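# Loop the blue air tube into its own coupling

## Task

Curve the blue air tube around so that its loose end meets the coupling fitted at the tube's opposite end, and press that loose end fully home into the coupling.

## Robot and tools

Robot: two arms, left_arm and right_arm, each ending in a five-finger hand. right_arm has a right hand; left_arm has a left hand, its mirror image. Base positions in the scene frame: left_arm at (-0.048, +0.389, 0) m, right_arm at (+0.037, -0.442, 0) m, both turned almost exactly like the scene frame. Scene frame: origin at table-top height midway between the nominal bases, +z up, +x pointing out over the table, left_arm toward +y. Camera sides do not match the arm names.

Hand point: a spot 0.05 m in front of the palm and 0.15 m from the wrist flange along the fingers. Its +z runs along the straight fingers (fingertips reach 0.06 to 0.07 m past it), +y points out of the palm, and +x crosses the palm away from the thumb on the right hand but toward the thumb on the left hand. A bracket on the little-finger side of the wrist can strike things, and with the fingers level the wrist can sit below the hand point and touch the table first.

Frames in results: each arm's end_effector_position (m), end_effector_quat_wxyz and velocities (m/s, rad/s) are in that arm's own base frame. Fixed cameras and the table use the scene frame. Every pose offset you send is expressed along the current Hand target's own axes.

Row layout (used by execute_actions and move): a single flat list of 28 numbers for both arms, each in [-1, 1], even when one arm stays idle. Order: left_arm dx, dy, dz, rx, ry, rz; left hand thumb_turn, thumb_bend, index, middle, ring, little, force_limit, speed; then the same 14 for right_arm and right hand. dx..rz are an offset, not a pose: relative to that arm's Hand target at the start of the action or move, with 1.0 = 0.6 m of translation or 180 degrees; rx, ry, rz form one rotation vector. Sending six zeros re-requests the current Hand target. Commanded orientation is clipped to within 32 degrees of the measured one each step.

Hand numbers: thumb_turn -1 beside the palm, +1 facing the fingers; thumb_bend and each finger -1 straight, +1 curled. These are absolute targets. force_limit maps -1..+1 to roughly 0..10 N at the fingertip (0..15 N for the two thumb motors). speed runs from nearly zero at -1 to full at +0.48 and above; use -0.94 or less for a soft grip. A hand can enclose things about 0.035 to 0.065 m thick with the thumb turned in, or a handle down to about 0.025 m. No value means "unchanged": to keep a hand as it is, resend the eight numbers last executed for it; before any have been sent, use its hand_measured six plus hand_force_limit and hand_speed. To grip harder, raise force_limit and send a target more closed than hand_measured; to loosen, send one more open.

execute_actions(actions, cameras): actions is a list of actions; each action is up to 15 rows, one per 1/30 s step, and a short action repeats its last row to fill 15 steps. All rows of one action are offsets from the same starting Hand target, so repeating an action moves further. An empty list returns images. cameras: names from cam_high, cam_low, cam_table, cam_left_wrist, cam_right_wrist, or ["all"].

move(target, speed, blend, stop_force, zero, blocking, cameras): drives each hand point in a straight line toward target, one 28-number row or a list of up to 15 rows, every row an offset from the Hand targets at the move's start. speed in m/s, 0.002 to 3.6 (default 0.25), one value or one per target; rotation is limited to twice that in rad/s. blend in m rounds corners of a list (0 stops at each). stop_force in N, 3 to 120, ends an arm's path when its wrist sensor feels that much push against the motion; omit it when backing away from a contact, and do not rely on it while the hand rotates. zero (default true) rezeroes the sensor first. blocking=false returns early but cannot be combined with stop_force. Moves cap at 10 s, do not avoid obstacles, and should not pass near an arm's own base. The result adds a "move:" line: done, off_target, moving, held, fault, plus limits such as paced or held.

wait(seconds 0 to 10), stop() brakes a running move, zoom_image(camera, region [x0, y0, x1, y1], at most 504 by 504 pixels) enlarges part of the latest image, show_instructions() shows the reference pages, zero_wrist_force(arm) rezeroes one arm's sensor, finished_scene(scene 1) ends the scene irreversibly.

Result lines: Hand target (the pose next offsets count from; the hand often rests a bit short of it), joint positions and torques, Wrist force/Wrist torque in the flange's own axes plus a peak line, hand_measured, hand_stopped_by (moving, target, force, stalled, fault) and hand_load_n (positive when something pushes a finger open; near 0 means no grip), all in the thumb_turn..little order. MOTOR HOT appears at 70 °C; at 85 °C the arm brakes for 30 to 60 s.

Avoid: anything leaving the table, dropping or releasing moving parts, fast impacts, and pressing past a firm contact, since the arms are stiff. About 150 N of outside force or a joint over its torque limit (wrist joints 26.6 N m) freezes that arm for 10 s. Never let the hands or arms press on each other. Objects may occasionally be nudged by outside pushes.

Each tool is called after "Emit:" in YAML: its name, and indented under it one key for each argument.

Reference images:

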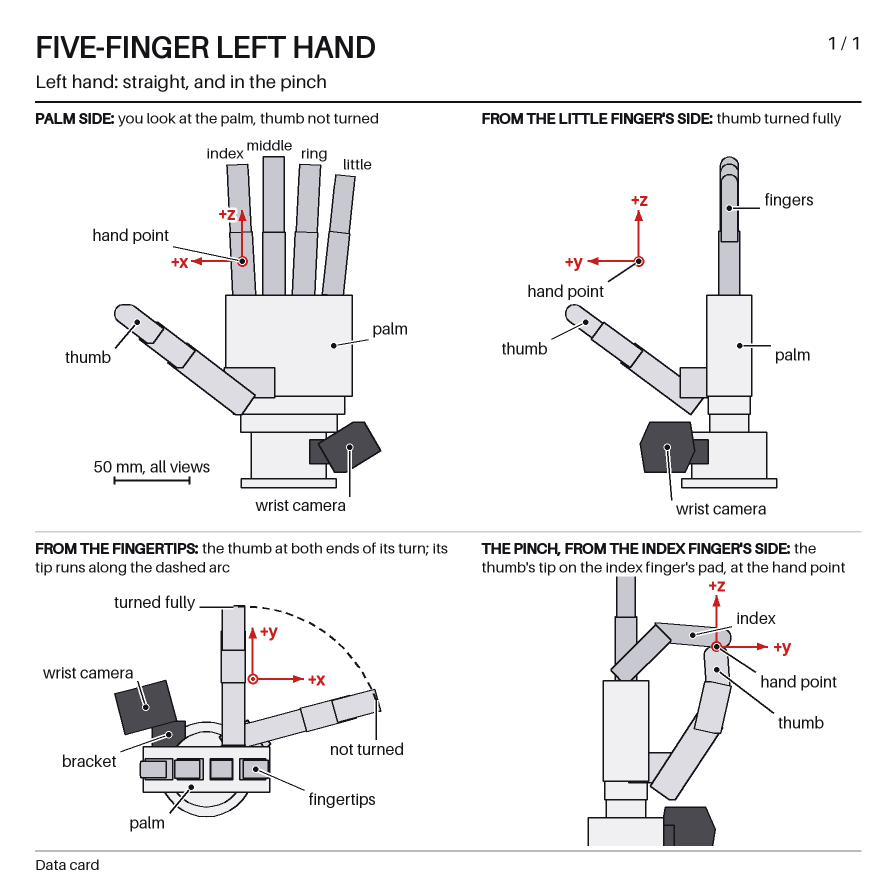

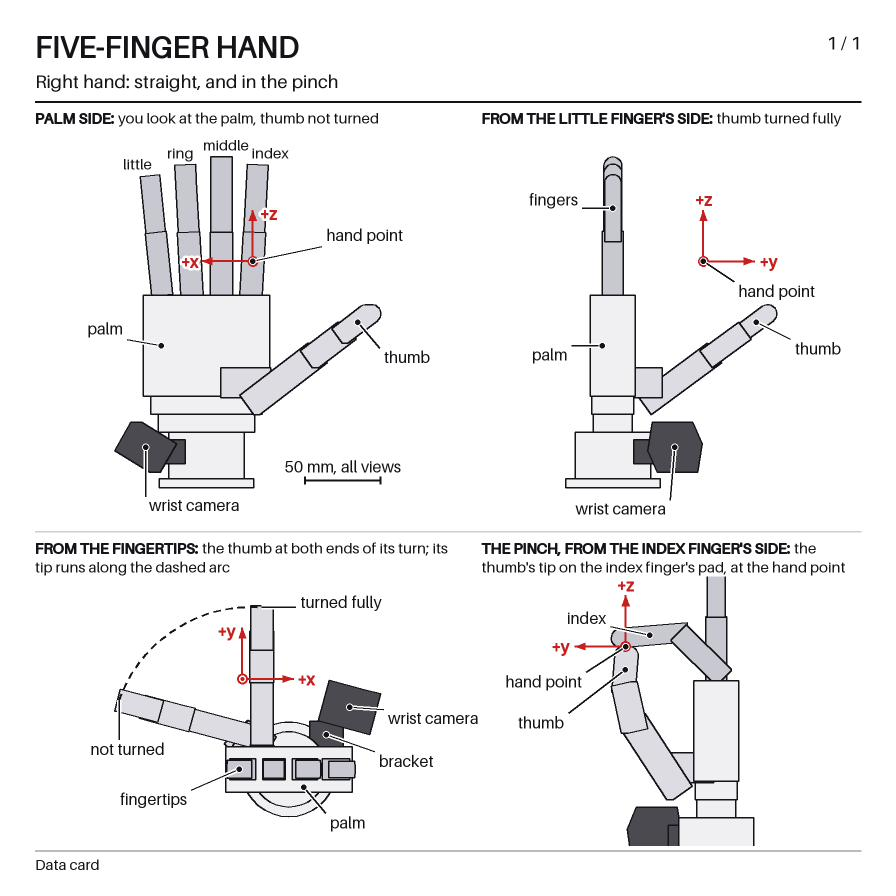

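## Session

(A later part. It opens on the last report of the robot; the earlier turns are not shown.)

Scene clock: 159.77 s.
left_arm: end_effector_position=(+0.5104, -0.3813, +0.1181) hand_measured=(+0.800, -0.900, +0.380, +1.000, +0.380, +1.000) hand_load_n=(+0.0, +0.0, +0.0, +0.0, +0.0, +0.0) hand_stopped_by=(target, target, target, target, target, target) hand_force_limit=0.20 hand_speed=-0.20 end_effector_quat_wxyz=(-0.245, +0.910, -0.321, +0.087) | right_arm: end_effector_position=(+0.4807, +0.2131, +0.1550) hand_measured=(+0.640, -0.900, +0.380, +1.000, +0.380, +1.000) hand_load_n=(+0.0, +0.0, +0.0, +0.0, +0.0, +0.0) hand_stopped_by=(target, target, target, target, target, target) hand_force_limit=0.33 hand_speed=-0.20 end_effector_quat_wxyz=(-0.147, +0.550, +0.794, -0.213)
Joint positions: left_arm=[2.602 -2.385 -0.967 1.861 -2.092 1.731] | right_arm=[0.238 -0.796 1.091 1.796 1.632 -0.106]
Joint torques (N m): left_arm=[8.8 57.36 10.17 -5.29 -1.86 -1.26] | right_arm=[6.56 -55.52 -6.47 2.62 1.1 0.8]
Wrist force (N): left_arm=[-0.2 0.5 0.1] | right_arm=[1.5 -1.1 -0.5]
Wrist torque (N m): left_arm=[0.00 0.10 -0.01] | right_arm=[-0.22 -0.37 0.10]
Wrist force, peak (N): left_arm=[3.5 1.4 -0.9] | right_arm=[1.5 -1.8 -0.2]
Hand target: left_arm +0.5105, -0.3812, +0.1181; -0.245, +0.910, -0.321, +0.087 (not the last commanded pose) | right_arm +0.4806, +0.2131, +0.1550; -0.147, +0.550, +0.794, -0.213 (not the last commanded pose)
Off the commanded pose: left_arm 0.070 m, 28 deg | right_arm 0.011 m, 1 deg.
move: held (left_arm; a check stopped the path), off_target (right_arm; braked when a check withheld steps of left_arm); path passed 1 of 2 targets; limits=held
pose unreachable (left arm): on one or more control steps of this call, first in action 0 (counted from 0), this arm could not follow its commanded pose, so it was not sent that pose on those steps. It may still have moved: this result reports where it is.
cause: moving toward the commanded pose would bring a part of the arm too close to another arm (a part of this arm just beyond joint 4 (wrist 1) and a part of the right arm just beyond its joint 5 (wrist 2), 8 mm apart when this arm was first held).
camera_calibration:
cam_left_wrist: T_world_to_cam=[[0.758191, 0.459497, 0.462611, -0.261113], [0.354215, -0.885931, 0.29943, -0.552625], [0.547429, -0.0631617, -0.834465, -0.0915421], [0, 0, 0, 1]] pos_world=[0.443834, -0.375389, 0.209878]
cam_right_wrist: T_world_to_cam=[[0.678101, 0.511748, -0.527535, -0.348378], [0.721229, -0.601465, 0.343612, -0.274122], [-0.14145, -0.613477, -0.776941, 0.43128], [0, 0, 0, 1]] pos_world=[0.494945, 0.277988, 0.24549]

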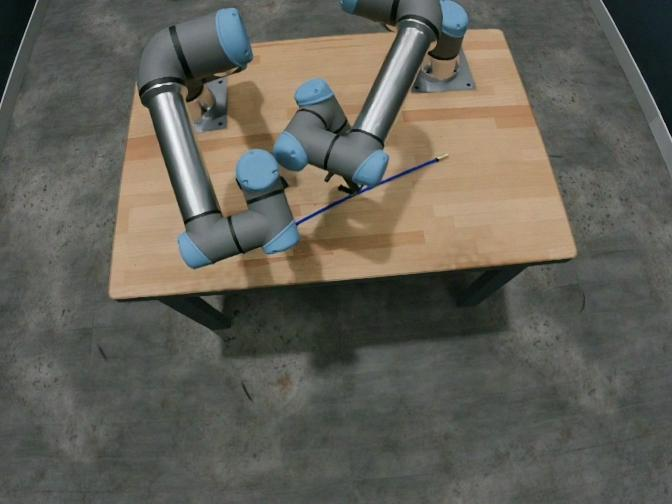

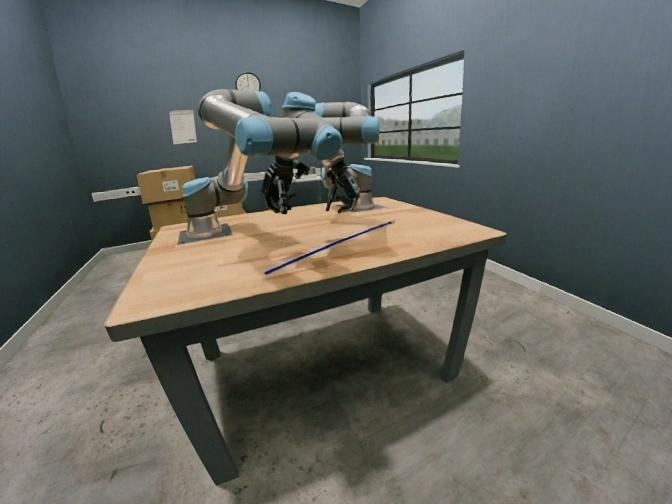

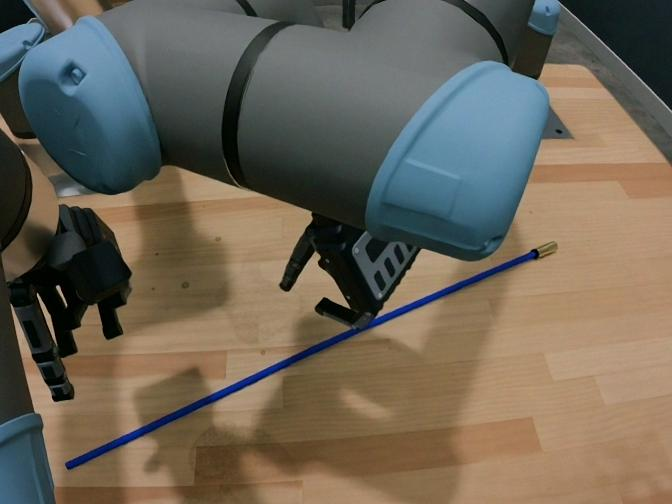

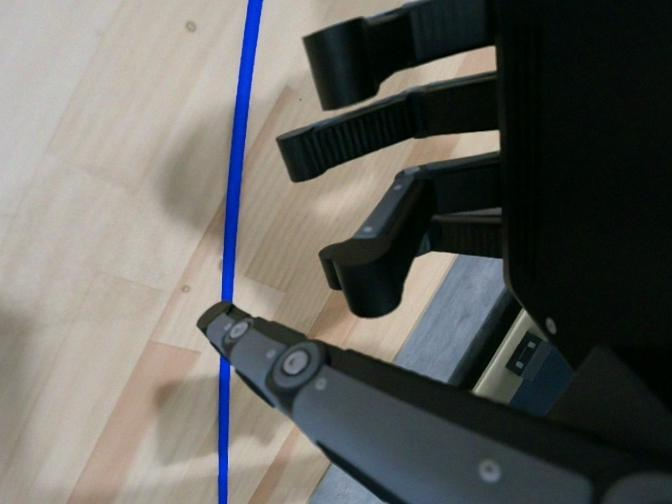

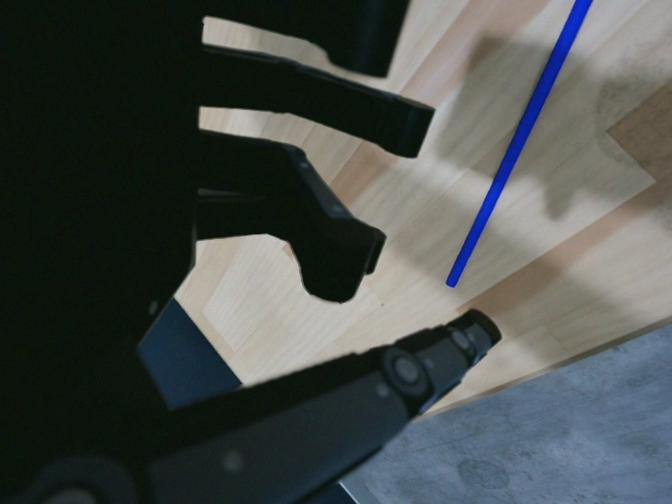

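Emit:
move:
  target:
    - [0,0,0,0,0,0,0.8,-0.9,0.38,1,0.38,1,0.2,-0.2,-0.1985,-0.2335,-0.0577,0,0,0,0.64,-0.9,0.38,1,0.38,1,0.33,-0.2]
    - [-0.0805,0.087,0.0617,0,-0.4214,-0.7298,0.8,-0.9,0.38,1,0.38,1,0.2,-0.2,-0.1985,-0.2335,-0.0577,0,0,0,0.64,-0.9,0.38,1,0.38,1,0.33,-0.2]
  speed: 0.5
  blend: 0.02
  cameras: ["cam_table","cam_left_wrist","cam_right_wrist"]

Scene clock: 165.27 s.
left_arm: end_effector_position=(+0.4562, -0.3715, +0.0599) hand_measured=(+0.800, -0.900, +0.380, +1.000, +0.380, +1.000) hand_load_n=(+0.0, +0.0, +0.0, +0.5, -0.5, +0.0) hand_stopped_by=(target, target, target, target, target, target) hand_force_limit=0.20 hand_speed=-0.20 end_effector_quat_wxyz=(-0.143, +0.535, +0.805, -0.214) end_effector_velocity=(+0.000, +0.000, +0.001) end_effector_angular_velocity=(+0.000, +0.000, +0.004) | right_arm: end_effector_position=(+0.4252, +0.0650, +0.2550) hand_measured=(+0.640, -0.900, +0.380, +1.000, +0.380, +1.000) hand_load_n=(+0.0, +0.0, +0.0, +0.0, +0.0, +0.0) hand_stopped_by=(target, target, target, target, target, target) hand_force_limit=0.33 hand_speed=-0.20 end_effector_quat_wxyz=(-0.147, +0.550, +0.794, -0.213)
Joint positions: left_arm=[2.74 -2.572 -0.887 1.506 -1.207 -0.729] | right_arm=[-0.029 -1.12 1.352 1.829 1.762 -0.341]
Joint velocities: left_arm=[0 0.002 0 0 0.002 -0.005] | right_arm=[within noise]
Joint torques (N m): left_arm=[-10.12 47.64 22.92 -3.88 0.93 -1.88] | right_arm=[-10.3 -44.12 -5.38 3.97 3.14 -2.32]
Wrist force (N): left_arm=[-0.1 0.5 -0.2] | right_arm=[1.4 -0.9 -0.7]
Wrist torque (N m): left_arm=[0.04 0.07 -0.13] | right_arm=[-0.17 -0.34 0.01]
Wrist force, peak (N): left_arm=[-0.4 0.8 -0.2] | right_arm=[0.0 -3.3 -1.2]
Hand target: left_arm +0.4562, -0.3716, +0.0599; -0.143, +0.535, +0.805, -0.214 | right_arm +0.4252, +0.0650, +0.2550; -0.147, +0.550, +0.794, -0.213
Off the commanded pose: left_arm 0.000 m, 0 deg | right_arm 0.000 m, 0 deg.
move: done
camera_calibration:
cam_left_wrist: T_world_to_cam=[[-0.887345, -0.0464308, 0.458762, 0.365389], [0.107156, 0.946915, 0.303099, 0.285995], [-0.448482, 0.318113, -0.835265, 0.486296], [0, 0, 0, 1]] pos_world=[0.511675, -0.408544, 0.151874]
cam_right_wrist: T_world_to_cam=[[0.678291, 0.511491, -0.52754, -0.182316], [0.721011, -0.601703, 0.343652, -0.357491], [-0.141648, -0.613458, -0.77692, 0.410359], [0, 0, 0, 1]] pos_world=[0.439545, 0.129888, 0.345489]
Images, in order (width x height): cam_table 672x504, cam_left_wrist 672x504, cam_right_wrist 672x504.

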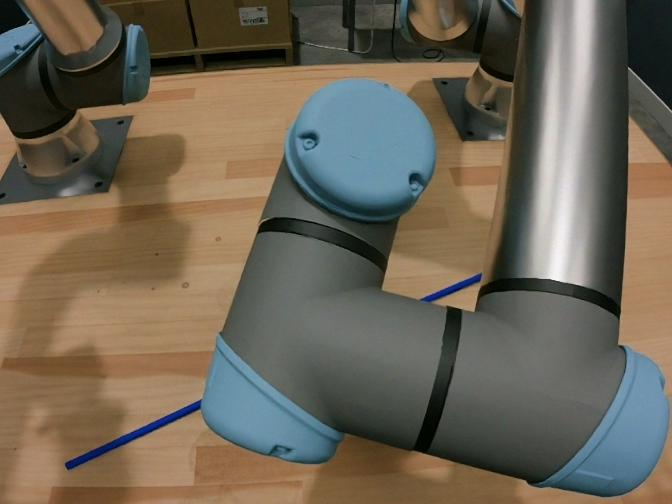

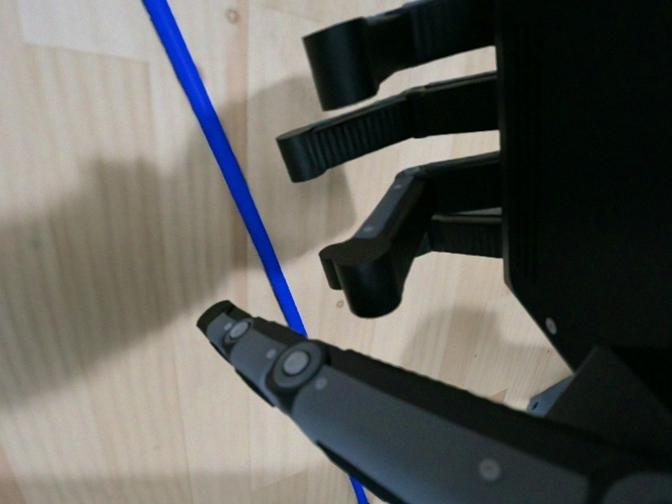

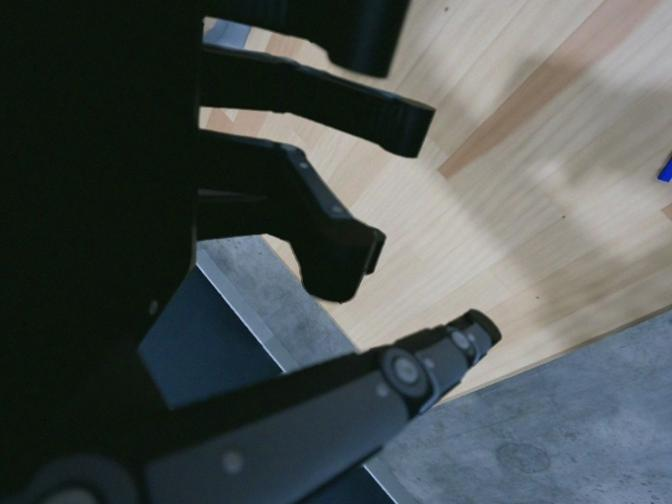

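Emit:
move:
  target: [0,0.0413,0.0817,0,0,0,0.64,-0.9,0.38,1,0.38,1,0.2,-0.2,0,0,0,0,0,0,0.64,-0.9,0.38,1,0.38,1,0.33,-0.2]
  speed: 0.08
  stop_force: 5
  cameras: ["cam_left_wrist"]

Emit:
execute_actions:
  actions:
    - [[0,0,0,0,0,0,0.64,0.1,0.38,1,0.38,1,0.2,-0.85,0,0,0,0,0,0,0.64,-0.9,0.38,1,0.38,1,0.33,-0.2]]
  cameras: ["cam_left_wrist"]

Scene clock: 167.33 s.
left_arm: end_effector_position=(+0.4534, -0.3726, +0.0047) hand_measured=(+0.640, -0.900, +0.380, +1.000, +0.380, +1.000) hand_load_n=(+0.0, +0.0, -2.0, +0.0, -3.0, +0.0) hand_stopped_by=(target, target, target, target, target, target) hand_force_limit=0.20 hand_speed=-0.20 end_effector_quat_wxyz=(-0.143, +0.535, +0.805, -0.214) | right_arm: end_effector_position=(+0.4252, +0.0650, +0.2550) hand_measured=(+0.640, -0.900, +0.380, +1.000, +0.380, +1.000) hand_load_n=(+0.0, +0.0, +0.0, +0.0, +0.0, +0.5) hand_stopped_by=(target, target, target, target, target, target) hand_force_limit=0.33 hand_speed=-0.20 end_effector_quat_wxyz=(-0.147, +0.550, +0.794, -0.213)
Joint positions: left_arm=[2.736 -2.626 -0.929 1.604 -1.205 -0.732] | right_arm=[-0.029 -1.12 1.352 1.829 1.762 -0.341]
Joint torques (N m): left_arm=[6.55 58.78 25.31 -4.64 -0.68 1.26] | right_arm=[-10.05 -43.02 -4.24 3.94 3.26 -2.29]
Wrist force (N): left_arm=[1.7 -2.6 -3.9] | right_arm=[1.1 -0.9 -1.0]
Wrist torque (N m): left_arm=[-0.06 -0.02 0.06] | right_arm=[-0.15 -0.29 -0.01]
Wrist force, peak (N): left_arm=[1.1 -7.0 -7.7] | right_arm=[1.5 -1.4 -0.8]
Hand target: left_arm +0.4534, -0.3726, +0.0047; -0.143, +0.535, +0.805, -0.214 | right_arm +0.4252, +0.0650, +0.2550; -0.147, +0.550, +0.794, -0.213
Off the commanded pose: left_arm 0.000 m, 0 deg | right_arm 0.000 m, 0 deg.
move: contact (left_arm)
camera_calibration:
cam_left_wrist: T_world_to_cam=[[-0.887264, -0.0466696, 0.458895, 0.38802], [0.107003, 0.946904, 0.303188, 0.304227], [-0.448679, 0.318111, -0.83516, 0.439405], [0, 0, 0, 1]] pos_world=[0.508875, -0.409745, 0.0966745]
Images, in order (width x height): cam_left_wrist 672x504.

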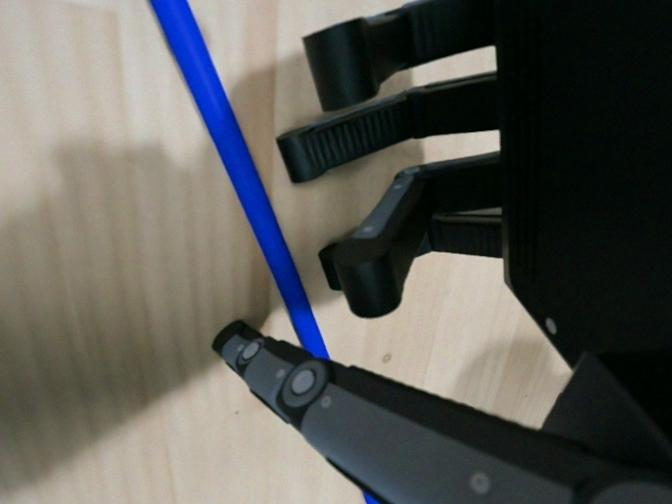

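Scene clock: 169.60 s.
left_arm: end_effector_position=(+0.4534, -0.3726, +0.0047) hand_measured=(+0.640, -0.470, +0.380, +1.000, +0.380, +1.000) hand_load_n=(+1.0, +9.0, -0.5, +0.0, -1.5, +0.0) hand_stopped_by=(target, force, target, target, target, target) hand_force_limit=0.20 hand_speed=-0.85 end_effector_quat_wxyz=(-0.143, +0.535, +0.805, -0.214) | right_arm: end_effector_position=(+0.4252, +0.0650, +0.2550) hand_measured=(+0.640, -0.900, +0.380, +1.000, +0.380, +1.000) hand_load_n=(+0.0, +0.0, +0.0, +0.0, +0.0, +0.0) hand_stopped_by=(target, target, target, target, target, target) hand_force_limit=0.33 hand_speed=-0.20 end_effector_quat_wxyz=(-0.147, +0.550, +0.794, -0.213)
Joint positions: left_arm=[2.737 -2.626 -0.929 1.604 -1.205 -0.732] | right_arm=[-0.029 -1.12 1.352 1.829 1.762 -0.341]
Joint torques (N m): left_arm=[8.33 52.11 22.19 -3.58 0.27 1.91] | right_arm=[-9.85 -44.01 -3.88 3.96 3.28 -2.47]
Wrist force (N): left_arm=[1.5 -3.8 -12.9] | right_arm=[1.3 -0.7 -0.8]
Wrist torque (N m): left_arm=[-0.30 -0.04 0.06] | right_arm=[-0.14 -0.34 0.01]
Wrist force, peak (N): left_arm=[1.7 -3.8 -13.0] | right_arm=[1.8 -0.9 -1.0]
Hand target: left_arm +0.4534, -0.3726, +0.0047; -0.143, +0.535, +0.805, -0.214 | right_arm +0.4252, +0.0650, +0.2550; -0.147, +0.550, +0.794, -0.213
Off the commanded pose: left_arm 0.000 m, 0 deg | right_arm 0.000 m, 0 deg.
camera_calibration:
cam_left_wrist: T_world_to_cam=[[-0.887282, -0.0466568, 0.458861, 0.388043], [0.106947, 0.946944, 0.303084, 0.304187], [-0.448656, 0.317995, -0.835217, 0.439319], [0, 0, 0, 1]] pos_world=[0.508875, -0.409645, 0.0966745]
Images, in order (width x height): cam_left_wrist 672x504.

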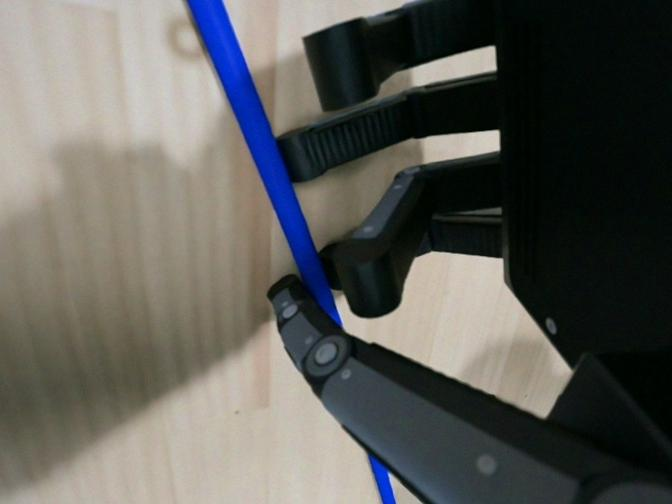

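Emit:
move:
  target: [0,-0.1208,-0.2093,0,0,0,0.64,0.1,0.38,1,0.38,1,0.2,-0.85,0,0,0,0,0,0,0.64,-0.9,0.38,1,0.38,1,0.33,-0.2]
  speed: 0.1
  cameras: ["cam_left_wrist","cam_right_wrist","cam_table","cam_low","cam_high"]

Scene clock: 171.57 s.
left_arm: end_effector_position=(+0.4532, -0.3729, +0.1497) hand_measured=(+0.640, -0.470, +0.380, +1.000, +0.380, +1.000) hand_load_n=(+0.5, +4.0, +1.5, +0.0, +0.0, +0.0) hand_stopped_by=(target, force, target, target, target, target) hand_force_limit=0.20 hand_speed=-0.85 end_effector_quat_wxyz=(-0.143, +0.535, +0.805, -0.214) | right_arm: end_effector_position=(+0.4252, +0.0650, +0.2550) hand_measured=(+0.640, -0.900, +0.380, +1.000, +0.380, +1.000) hand_load_n=(+0.0, +0.0, +0.0, +0.0, +0.0, +0.0) hand_stopped_by=(target, target, target, target, target, target) hand_force_limit=0.33 hand_speed=-0.20 end_effector_quat_wxyz=(-0.147, +0.550, +0.794, -0.213)
Joint positions: left_arm=[2.736 -2.501 -0.786 1.336 -1.205 -0.733] | right_arm=[-0.029 -1.12 1.352 1.829 1.762 -0.341]
Joint torques (N m): left_arm=[-9.38 47.82 15.19 -1.57 0.2 -1.81] | right_arm=[-9.26 -42.65 -4.12 3.83 3.12 -2.38]
Wrist force (N): left_arm=[0.1 0.7 0.1] | right_arm=[1.4 -1.0 -0.8]
Wrist torque (N m): left_arm=[0.03 0.05 -0.02] | right_arm=[-0.18 -0.34 0.01]
Wrist force, peak (N): left_arm=[1.6 -3.9 -13.1] | right_arm=[1.4 -1.1 -1.0]
Hand target: left_arm +0.4532, -0.3729, +0.1497; -0.143, +0.535, +0.805, -0.214 | right_arm +0.4252, +0.0650, +0.2550; -0.147, +0.550, +0.794, -0.213
Off the commanded pose: left_arm 0.000 m, 0 deg | right_arm 0.000 m, 0 deg.
move: done
camera_calibration:
cam_left_wrist: T_world_to_cam=[[-0.887322, -0.046629, 0.458786, 0.321362], [0.106951, 0.94694, 0.303093, 0.260634], [-0.448576, 0.318009, -0.835254, 0.560437], [0, 0, 0, 1]] pos_world=[0.508675, -0.410045, 0.241674]
cam_right_wrist: T_world_to_cam=[[0.678291, 0.511491, -0.52754, -0.182316], [0.721011, -0.601703, 0.343652, -0.357491], [-0.141648, -0.613458, -0.77692, 0.410359], [0, 0, 0, 1]] pos_world=[0.439545, 0.129888, 0.345489]

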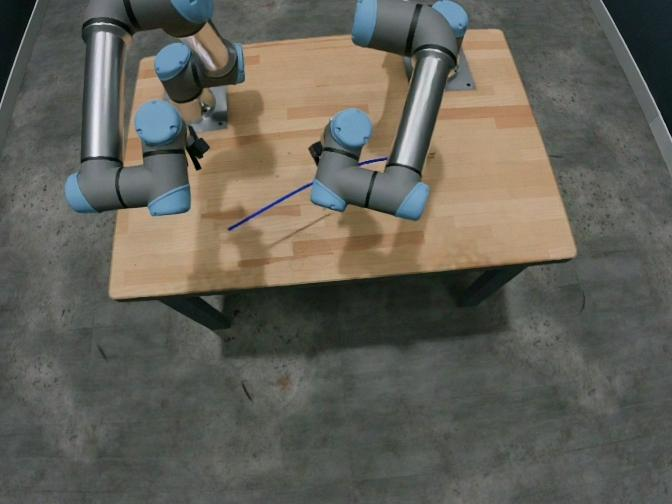

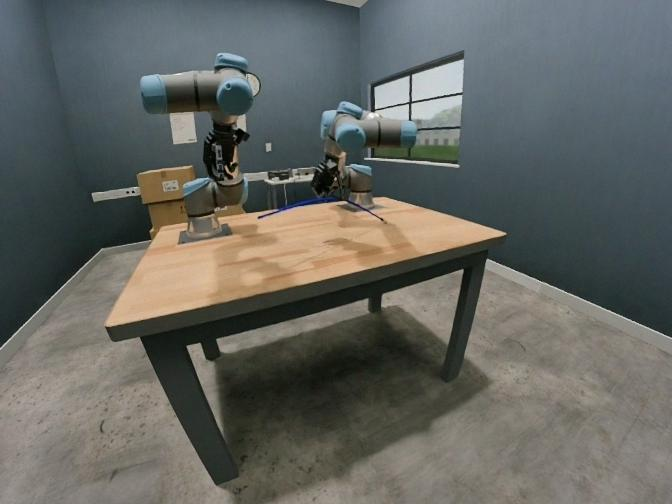

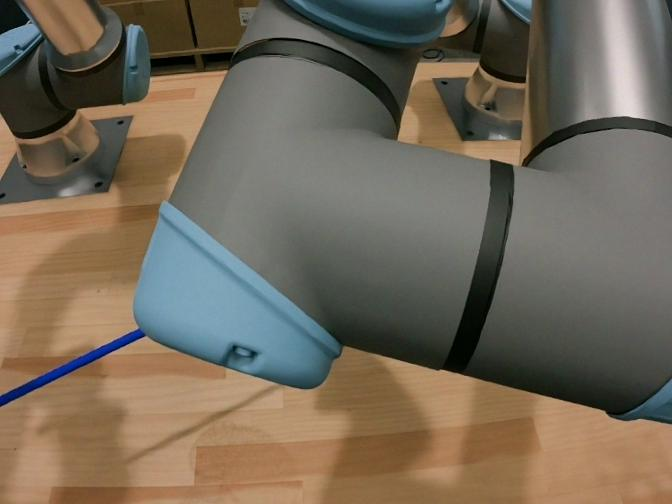

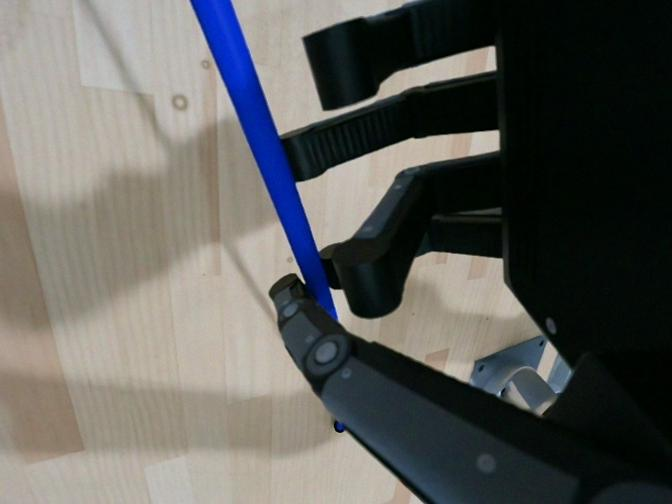

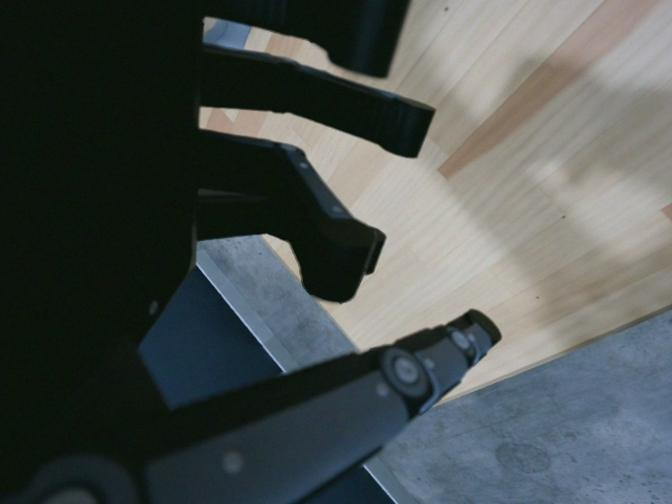

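Emit:
move:
  target: [0,0,0,0,0,0,0.64,0.1,0.38,1,0.38,1,0.2,-0.85,0.1952,0.205,-0.1088,-0.1667,0,0,0.64,-1,-1,-1,-1,-1,0.33,0.2]
  speed: 0.25
  cameras: ["cam_table","cam_right_wrist","cam_high","cam_low"]

Scene clock: 175.63 s.
left_arm: end_effector_position=(+0.4532, -0.3729, +0.1497) hand_measured=(+0.640, -0.470, +0.380, +1.000, +0.380, +1.000) hand_load_n=(+0.5, +3.5, +2.0, +0.0, +0.0, +0.0) hand_stopped_by=(target, force, target, target, target, target) hand_force_limit=0.20 hand_speed=-0.85 end_effector_quat_wxyz=(-0.143, +0.535, +0.805, -0.214) | right_arm: end_effector_position=(+0.5141, +0.2236, +0.2501) hand_measured=(+0.640, -1.000, -1.000, -1.000, -1.000, -1.000) hand_load_n=(+0.0, +0.0, +0.0, +0.0, +0.0, +0.0) hand_stopped_by=(target, target, target, target, target, target) hand_force_limit=0.33 hand_speed=0.20 end_effector_quat_wxyz=(+0.000, +0.569, +0.822, +0.000)
Joint positions: left_arm=[2.736 -2.501 -0.786 1.336 -1.205 -0.733] | right_arm=[0.209 -1.095 1.197 1.469 1.571 -0.151]
Joint torques (N m): left_arm=[-4.95 45.59 24.83 -4.31 0.01 1.67] | right_arm=[0.33 -45.28 -5.65 0.95 2.72 -1.17]
Wrist force (N): left_arm=[-0.2 0.7 0.2] | right_arm=[1.1 -0.7 -1.0]
Wrist torque (N m): left_arm=[0.02 0.09 -0.03] | right_arm=[0.01 -0.29 0.23]
Wrist force, peak (N): left_arm=[-0.2 0.9 0.3] | right_arm=[2.1 -0.3 -0.8]
Hand target: left_arm +0.4532, -0.3729, +0.1497; -0.143, +0.535, +0.805, -0.214 | right_arm +0.5142, +0.2236, +0.2501; +0.000, +0.569, +0.822, +0.000
Off the commanded pose: left_arm 0.000 m, 0 deg | right_arm 0.000 m, 0 deg.
move: done
camera_calibration:
cam_right_wrist: T_world_to_cam=[[0.822844, 0.566103, -0.0495387, -0.53248], [0.502399, -0.68396, 0.528955, -0.239985], [0.265561, -0.460136, -0.847203, 0.290288], [0, 0, 0, 1]] pos_world=[0.481627, 0.270871, 0.346496]
Images, in order (width x height): cam_high 672x504, cam_low 672x504, cam_table 672x504, cam_right_wrist 672x504.

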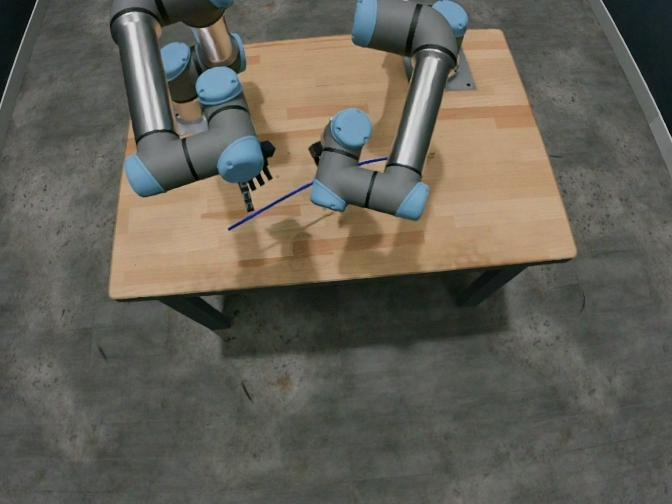

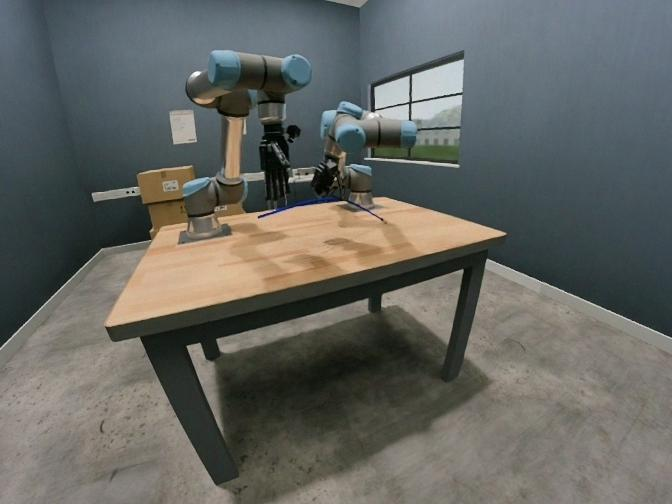

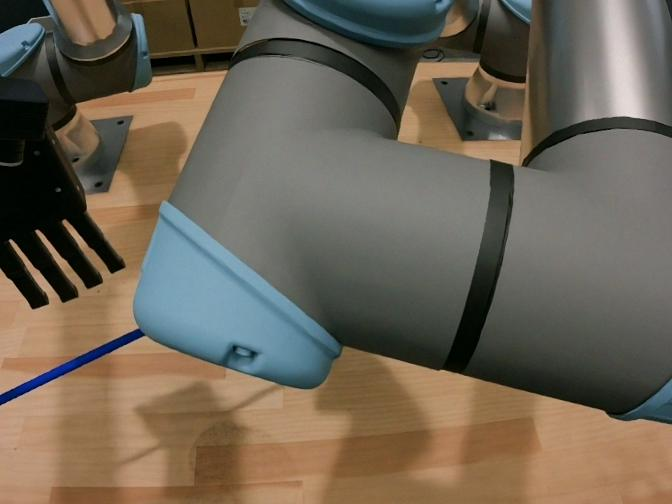

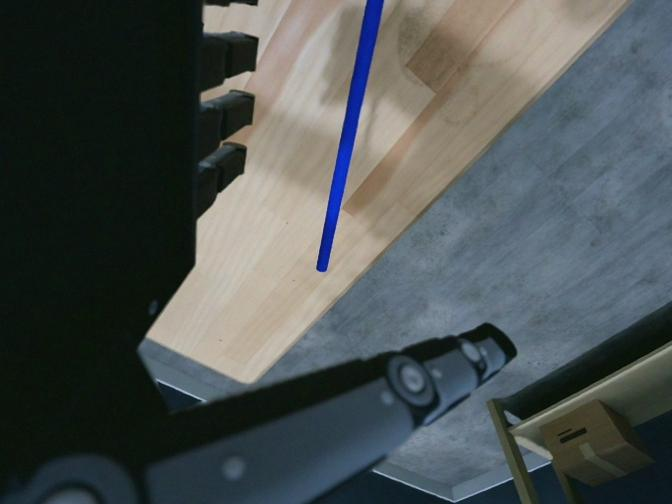

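Emit:
move:
  target: [0,0,0,0,0,0,0.64,0.1,0.38,1,0.38,1,0.2,-0.85,-0.0083,0.02,0.1717,0,0,-0.0183,0.64,-1,-1,-1,-1,-1,0.33,0.2]
  speed: 0.1
  cameras: ["cam_table","cam_right_wrist","cam_low"]

Scene clock: 177.57 s.
left_arm: end_effector_position=(+0.4532, -0.3729, +0.1497) hand_measured=(+0.640, -0.470, +0.380, +1.000, +0.380, +1.000) hand_load_n=(+0.5, +4.0, +1.5, +0.0, +0.0, +0.0) hand_stopped_by=(target, force, target, target, target, target) hand_force_limit=0.20 hand_speed=-0.85 end_effector_quat_wxyz=(-0.143, +0.535, +0.805, -0.214) | right_arm: end_effector_position=(+0.5272, +0.2231, +0.1470) hand_measured=(+0.640, -1.000, -1.000, -1.000, -1.000, -1.000) hand_load_n=(+0.0, +0.0, +0.0, +0.0, +0.0, +0.0) hand_stopped_by=(target, target, target, target, target, target) hand_force_limit=0.33 hand_speed=0.20 end_effector_quat_wxyz=(+0.000, +0.545, +0.838, +0.000)
Joint positions: left_arm=[2.736 -2.501 -0.786 1.336 -1.205 -0.733] | right_arm=[0.195 -1.017 1.346 1.242 1.571 -0.222]
Joint torques (N m): left_arm=[-2.14 46.94 23.52 -4.08 -0.12 1.6] | right_arm=[4.58 -43.98 -23.09 2.38 -1.17 2.61]
Wrist force (N): left_arm=[0.1 0.5 0.0] | right_arm=[1.2 -1.0 -0.8]
Wrist torque (N m): left_arm=[0.00 0.03 -0.01] | right_arm=[-0.06 -0.30 0.19]
Wrist force, peak (N): left_arm=[-0.1 0.8 0.3] | right_arm=[1.2 -1.0 -1.9]
Hand target: left_arm +0.4532, -0.3729, +0.1497; -0.143, +0.535, +0.805, -0.214 | right_arm +0.5272, +0.2232, +0.1471; +0.000, +0.545, +0.838, +0.000
Off the commanded pose: left_arm 0.000 m, 0 deg | right_arm 0.000 m, 0 deg.
move: done
camera_calibration:
cam_right_wrist: T_world_to_cam=[[0.789065, 0.61231, -0.049519, -0.540413], [0.540703, -0.654, 0.529079, -0.219347], [0.291575, -0.444253, -0.847127, 0.182032], [0, 0, 0, 1]] pos_world=[0.491947, 0.268316, 0.243496]
Images, in order (width x height): cam_low 672x504, cam_table 672x504, cam_right_wrist 672x504.

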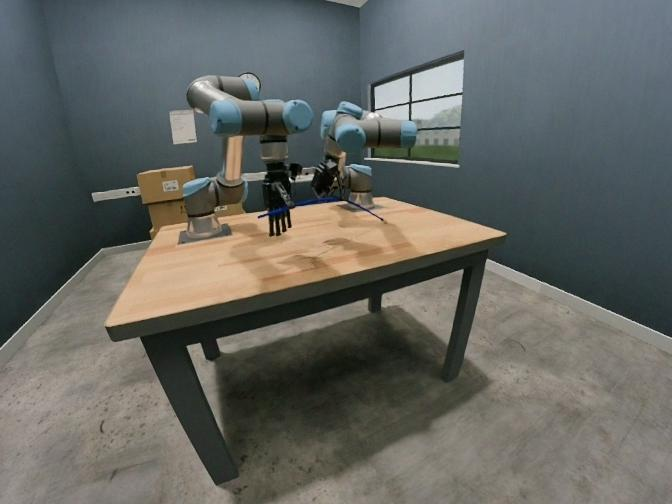

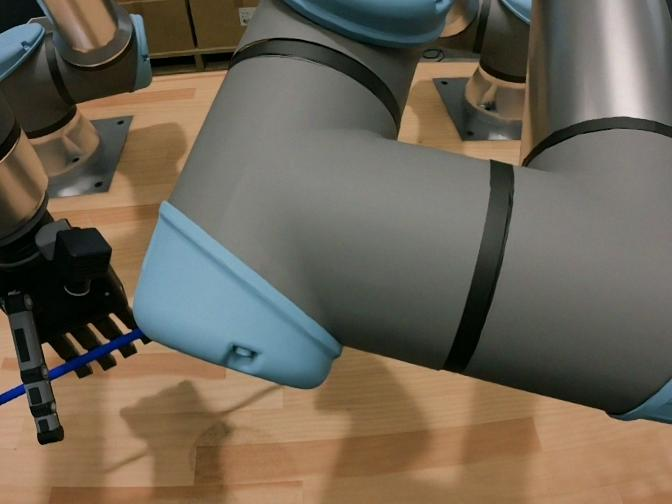

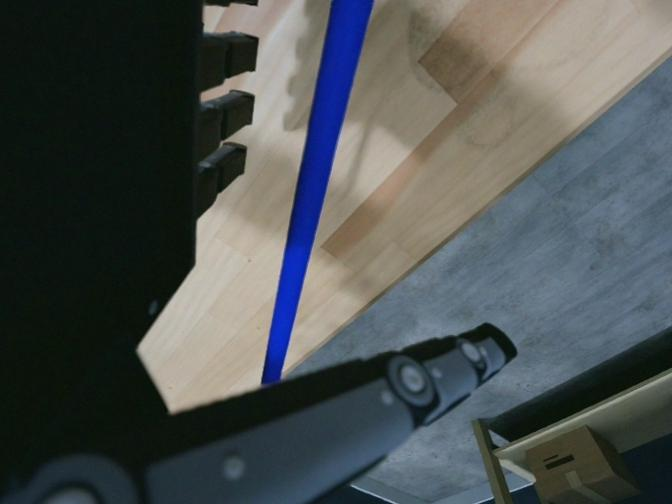

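Emit:
execute_actions:
  actions:
    - [[0,0,0,0,0,0,0.64,0.1,0.38,1,0.38,1,0.2,-0.85,0,0,0,0,0,0,0.64,-1,-0.1,-0.1,-0.1,-1,-0.6,0.0]]
  cameras: ["cam_right_wrist"]

Emit:
execute_actions:
  actions:
    - [[0,0,0,0,0,0,0.64,0.1,0.38,1,0.38,1,0.2,-0.85,0,0,0,0,0,0,0.64,-1,0.5,0.5,0.5,-1,-0.6,-0.75]]
  cameras: ["cam_right_wrist"]

Scene clock: 178.67 s.
left_arm: end_effector_position=(+0.4532, -0.3729, +0.1497) hand_measured=(+0.640, -0.470, +0.380, +1.000, +0.380, +1.000) hand_load_n=(+0.5, +3.5, +2.0, +0.0, +0.5, +0.0) hand_stopped_by=(target, force, target, target, target, target) hand_force_limit=0.20 hand_speed=-0.85 end_effector_quat_wxyz=(-0.143, +0.535, +0.805, -0.214) | right_arm: end_effector_position=(+0.5272, +0.2232, +0.1471) hand_measured=(+0.640, -1.000, -0.100, -0.100, -0.100, -1.000) hand_load_n=(+0.0, +0.0, +0.0, +0.0, +0.0, +0.0) hand_stopped_by=(target, target, target, target, target, target) hand_force_limit=-0.60 hand_speed=0.00 end_effector_quat_wxyz=(+0.000, +0.545, +0.838, +0.000)
Joint positions: left_arm=[2.736 -2.501 -0.786 1.336 -1.205 -0.733] | right_arm=[0.196 -1.017 1.346 1.241 1.571 -0.222]
Joint torques (N m): left_arm=[-1.34 48.21 22.83 -3.77 0.05 1.68] | right_arm=[9.26 -42.95 -23.99 2.03 -2.69 2.68]
Wrist force (N): left_arm=[-0.1 0.7 0.1] | right_arm=[1.4 -0.6 -0.9]
Wrist torque (N m): left_arm=[0.03 0.07 -0.03] | right_arm=[0.04 -0.32 0.20]
Wrist force, peak (N): left_arm=[-0.1 0.8 0.4] | right_arm=[1.3 -0.8 -1.0]
Hand target: left_arm +0.4532, -0.3729, +0.1497; -0.143, +0.535, +0.805, -0.214 | right_arm +0.5272, +0.2232, +0.1471; +0.000, +0.545, +0.838, +0.000
Off the commanded pose: left_arm 0.000 m, 0 deg | right_arm 0.000 m, 0 deg.
camera_calibration:
cam_right_wrist: T_world_to_cam=[[0.788985, 0.612433, -0.0492797, -0.540527], [0.540707, -0.654012, 0.52906, -0.219276], [0.291784, -0.444066, -0.847152, 0.18193], [0, 0, 0, 1]] pos_world=[0.491947, 0.268416, 0.243496]
Images, in order (width x height): cam_right_wrist 672x504.

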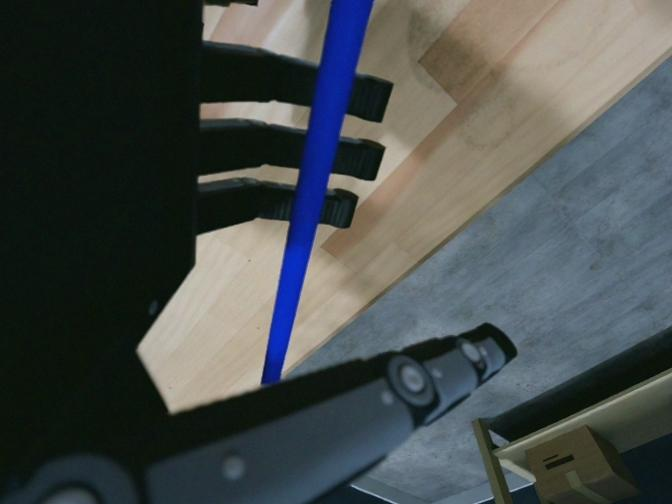

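Scene clock: 179.80 s.
left_arm: end_effector_position=(+0.4532, -0.3729, +0.1497) hand_measured=(+0.640, -0.470, +0.380, +1.000, +0.380, +1.000) hand_load_n=(+0.5, +4.0, +2.0, +0.0, +0.0, +0.0) hand_stopped_by=(target, force, target, target, target, target) hand_force_limit=0.20 hand_speed=-0.85 end_effector_quat_wxyz=(-0.143, +0.535, +0.805, -0.214) | right_arm: end_effector_position=(+0.5272, +0.2232, +0.1471) hand_measured=(+0.640, -1.000, +0.500, +0.500, +0.500, -1.000) hand_load_n=(+0.0, +0.0, +0.0, +0.0, +0.0, +0.0) hand_stopped_by=(target, target, target, target, target, target) hand_force_limit=-0.60 hand_speed=-0.75 end_effector_quat_wxyz=(+0.000, +0.545, +0.838, +0.000)
Joint positions: left_arm=[2.736 -2.501 -0.786 1.336 -1.205 -0.733] | right_arm=[0.196 -1.017 1.346 1.241 1.571 -0.222]
Joint torques (N m): left_arm=[-0.89 48.15 21.65 -3.42 -0.02 1.8] | right_arm=[8.66 -42 -20.26 3.61 -2.83 2.38]
Wrist force (N): left_arm=[0.0 0.8 0.2] | right_arm=[1.2 -0.7 -1.1]
Wrist torque (N m): left_arm=[0.03 0.06 -0.02] | right_arm=[0.03 -0.30 0.19]
Wrist force, peak (N): left_arm=[0.1 0.7 0.4] | right_arm=[1.5 -0.8 -1.1]
Hand target: left_arm +0.4532, -0.3729, +0.1497; -0.143, +0.535, +0.805, -0.214 | right_arm +0.5272, +0.2232, +0.1471; +0.000, +0.545, +0.838, +0.000
Off the commanded pose: left_arm 0.000 m, 0 deg | right_arm 0.000 m, 0 deg.
camera_calibration:
cam_right_wrist: T_world_to_cam=[[0.788985, 0.612433, -0.0492797, -0.540527], [0.540707, -0.654012, 0.52906, -0.219276], [0.291784, -0.444066, -0.847152, 0.18193], [0, 0, 0, 1]] pos_world=[0.491947, 0.268416, 0.243496]
Images, in order (width x height): cam_right_wrist 672x504.

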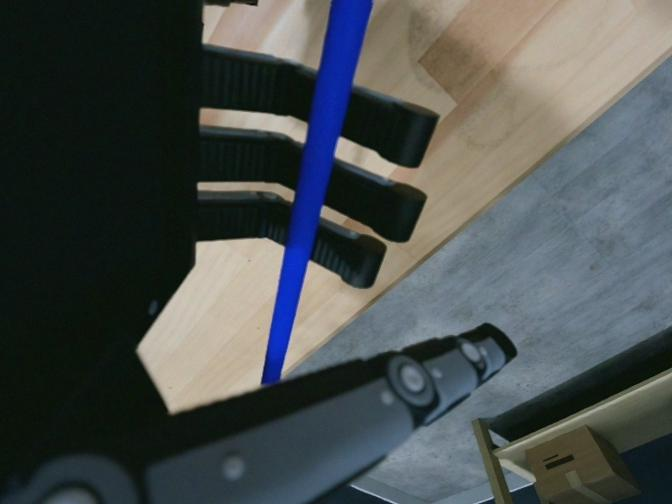

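Emit:
execute_actions:
  actions:
    - [[0,0,0,0,0,0,0.64,0.1,0.38,1,0.38,1,0.2,-0.85,0,0,0,0,0,0,0.64,-1,0.15,0.15,0.15,-1,-0.6,-0.3]]
  cameras: []

Emit:
move:
  target: [0,0,0,0,0,0,0.64,0.1,0.38,1,0.38,1,0.2,-0.85,0,0.02,-0.02,0,0,0,0.64,-1,0.15,0.15,0.15,-1,-0.6,-0.3]
  speed: 0.05
  cameras: ["cam_right_wrist"]

Emit:
execute_actions:
  actions:
    - [[0,0,0,0,0,0,0.64,0.1,0.38,1,0.38,1,0.2,-0.85,0,0,0,0,0,0,0.64,-1,0.5,0.5,0.5,-1,-0.7,-0.85]]
  cameras: ["cam_right_wrist"]

Scene clock: 180.97 s.
left_arm: end_effector_position=(+0.4532, -0.3729, +0.1497) hand_measured=(+0.640, -0.470, +0.380, +1.000, +0.380, +1.000) hand_load_n=(+0.5, +4.0, +2.0, +0.0, +0.0, +0.0) hand_stopped_by=(target, force, target, target, target, target) hand_force_limit=0.20 hand_speed=-0.85 end_effector_quat_wxyz=(-0.143, +0.535, +0.805, -0.214) | right_arm: end_effector_position=(+0.5272, +0.2232, +0.1471) hand_measured=(+0.640, -1.000, +0.150, +0.150, +0.150, -1.000) hand_load_n=(+0.0, +0.0, +0.0, +0.0, +0.0, +0.0) hand_stopped_by=(target, target, target, target, target, target) hand_force_limit=-0.60 hand_speed=-0.30 end_effector_quat_wxyz=(+0.000, +0.545, +0.838, +0.000)
Joint positions: left_arm=[2.736 -2.501 -0.786 1.336 -1.205 -0.733] | right_arm=[0.196 -1.017 1.346 1.241 1.571 -0.222]
Joint torques (N m): left_arm=[1.45 49.18 21.33 -3.17 0.03 1.77] | right_arm=[8.52 -41.51 -18.63 3.61 -2.85 2.24]
Wrist force (N): left_arm=[-0.2 0.7 0.0] | right_arm=[1.4 -0.7 -1.2]
Wrist torque (N m): left_arm=[0.03 0.07 -0.03] | right_arm=[0.03 -0.31 0.20]
Wrist force, peak (N): left_arm=[-0.1 0.8 0.1] | right_arm=[1.3 -1.0 -1.2]
Hand target: left_arm +0.4532, -0.3729, +0.1497; -0.143, +0.535, +0.805, -0.214 | right_arm +0.5272, +0.2232, +0.1471; +0.000, +0.545, +0.838, +0.000
Off the commanded pose: left_arm 0.000 m, 0 deg | right_arm 0.000 m, 0 deg.
No camera images: "cameras" was empty.

Scene clock: 181.73 s.
left_arm: end_effector_position=(+0.4532, -0.3729, +0.1497) hand_measured=(+0.640, -0.470, +0.380, +1.000, +0.380, +1.000) hand_load_n=(+0.5, +4.0, +2.0, +0.0, +0.0, +0.0) hand_stopped_by=(target, force, target, target, target, target) hand_force_limit=0.20 hand_speed=-0.85 end_effector_quat_wxyz=(-0.143, +0.535, +0.805, -0.214) | right_arm: end_effector_position=(+0.5382, +0.2281, +0.1590) hand_measured=(+0.640, -1.000, +0.150, +0.150, +0.150, -1.000) hand_load_n=(+0.0, +0.0, +0.0, +0.0, +0.0, +0.0) hand_stopped_by=(target, target, target, target, target, target) hand_force_limit=-0.60 hand_speed=-0.30 end_effector_quat_wxyz=(+0.000, +0.545, +0.838, +0.000) end_effector_velocity=(-0.001, +0.000, -0.001) end_effector_angular_velocity=(+0.000, +0.001, +0.000)
Joint positions: left_arm=[2.736 -2.501 -0.786 1.336 -1.205 -0.733] | right_arm=[0.201 -0.997 1.282 1.286 1.571 -0.217]
Joint velocities: left_arm=[within noise] | right_arm=[0 -0.001 0.006 -0.003 0 0]
Joint torques (N m): left_arm=[2.37 48.68 20.64 -3.04 0.01 1.65] | right_arm=[1.87 -49.1 -6.95 0.75 -2.26 1.08]
Wrist force (N): left_arm=[0.1 0.6 0.2] | right_arm=[1.5 -0.6 -0.9]
Wrist torque (N m): left_arm=[0.01 0.03 -0.01] | right_arm=[0.02 -0.34 0.15]
Wrist force, peak (N): left_arm=[0.2 0.8 0.0] | right_arm=[1.4 -0.5 -1.4]
Hand target: left_arm +0.4532, -0.3729, +0.1497; -0.143, +0.535, +0.805, -0.214 | right_arm +0.5382, +0.2280, +0.1591; +0.000, +0.545, +0.838, +0.000
Off the commanded pose: left_arm 0.000 m, 0 deg | right_arm 0.000 m, 0 deg.
move: done
camera_calibration:
cam_right_wrist: T_world_to_cam=[[0.788963, 0.612452, -0.0493906, -0.551642], [0.540788, -0.653984, 0.529011, -0.228338], [0.291693, -0.44408, -0.847177, 0.191163], [0, 0, 0, 1]] pos_world=[0.502947, 0.273416, 0.255496]
Images, in order (width x height): cam_right_wrist 672x504.

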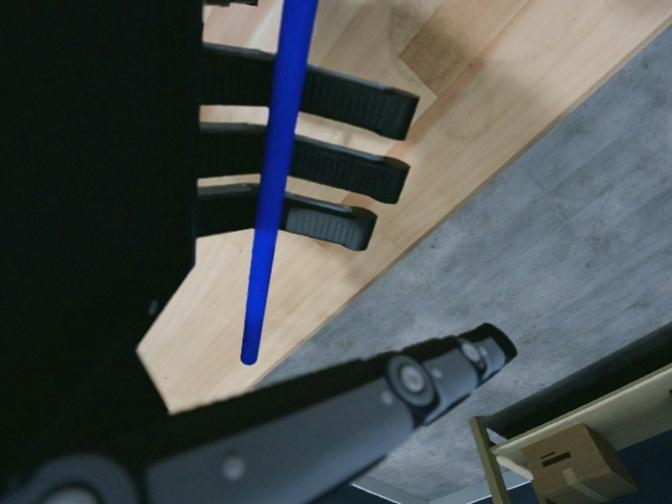

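Scene clock: 182.83 s.
left_arm: end_effector_position=(+0.4532, -0.3729, +0.1497) hand_measured=(+0.640, -0.470, +0.380, +1.000, +0.380, +1.000) hand_load_n=(+0.5, +3.5, +2.0, +0.0, +0.0, +0.0) hand_stopped_by=(target, force, target, target, target, target) hand_force_limit=0.20 hand_speed=-0.85 end_effector_quat_wxyz=(-0.143, +0.535, +0.805, -0.214) | right_arm: end_effector_position=(+0.5382, +0.2280, +0.1591) hand_measured=(+0.640, -1.000, +0.500, +0.500, +0.500, -1.000) hand_load_n=(+0.0, +0.0, +0.0, +0.0, +0.0, +0.0) hand_stopped_by=(target, target, target, target, target, target) hand_force_limit=-0.70 hand_speed=-0.85 end_effector_quat_wxyz=(+0.000, +0.545, +0.838, +0.000)
Joint positions: left_arm=[2.736 -2.501 -0.786 1.336 -1.205 -0.733] | right_arm=[0.201 -0.997 1.282 1.286 1.571 -0.217]
Joint torques (N m): left_arm=[3.15 49.84 21.24 -2.87 0.05 1.72] | right_arm=[-8.32 -48.66 -5.05 1.31 0.2 -2.12]
Wrist force (N): left_arm=[0.1 0.3 0.4] | right_arm=[1.0 -0.6 -0.8]
Wrist torque (N m): left_arm=[-0.05 0.05 0.00] | right_arm=[0.01 -0.27 0.13]
Wrist force, peak (N): left_arm=[0.1 0.8 0.3] | right_arm=[1.5 -1.1 -1.0]
Hand target: left_arm +0.4532, -0.3729, +0.1497; -0.143, +0.535, +0.805, -0.214 | right_arm +0.5382, +0.2280, +0.1591; +0.000, +0.545, +0.838, +0.000
Off the commanded pose: left_arm 0.000 m, 0 deg | right_arm 0.000 m, 0 deg.
camera_calibration:
cam_right_wrist: T_world_to_cam=[[0.788983, 0.612435, -0.0492819, -0.551614], [0.54071, -0.654009, 0.52906, -0.22837], [0.291784, -0.444066, -0.847152, 0.191063], [0, 0, 0, 1]] pos_world=[0.502947, 0.273316, 0.255496]
Images, in order (width x height): cam_right_wrist 672x504.

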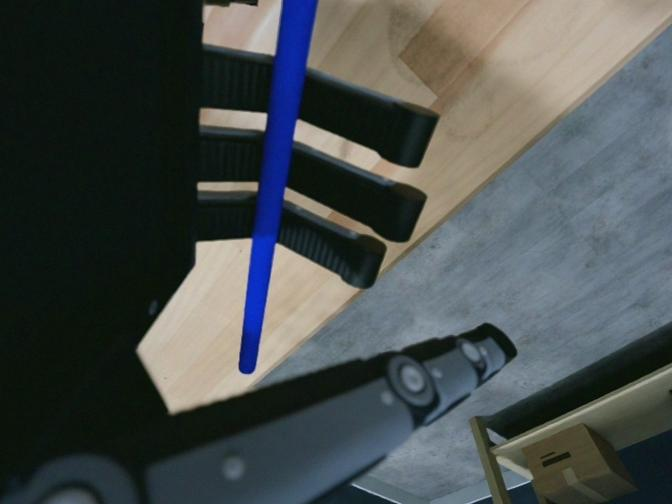

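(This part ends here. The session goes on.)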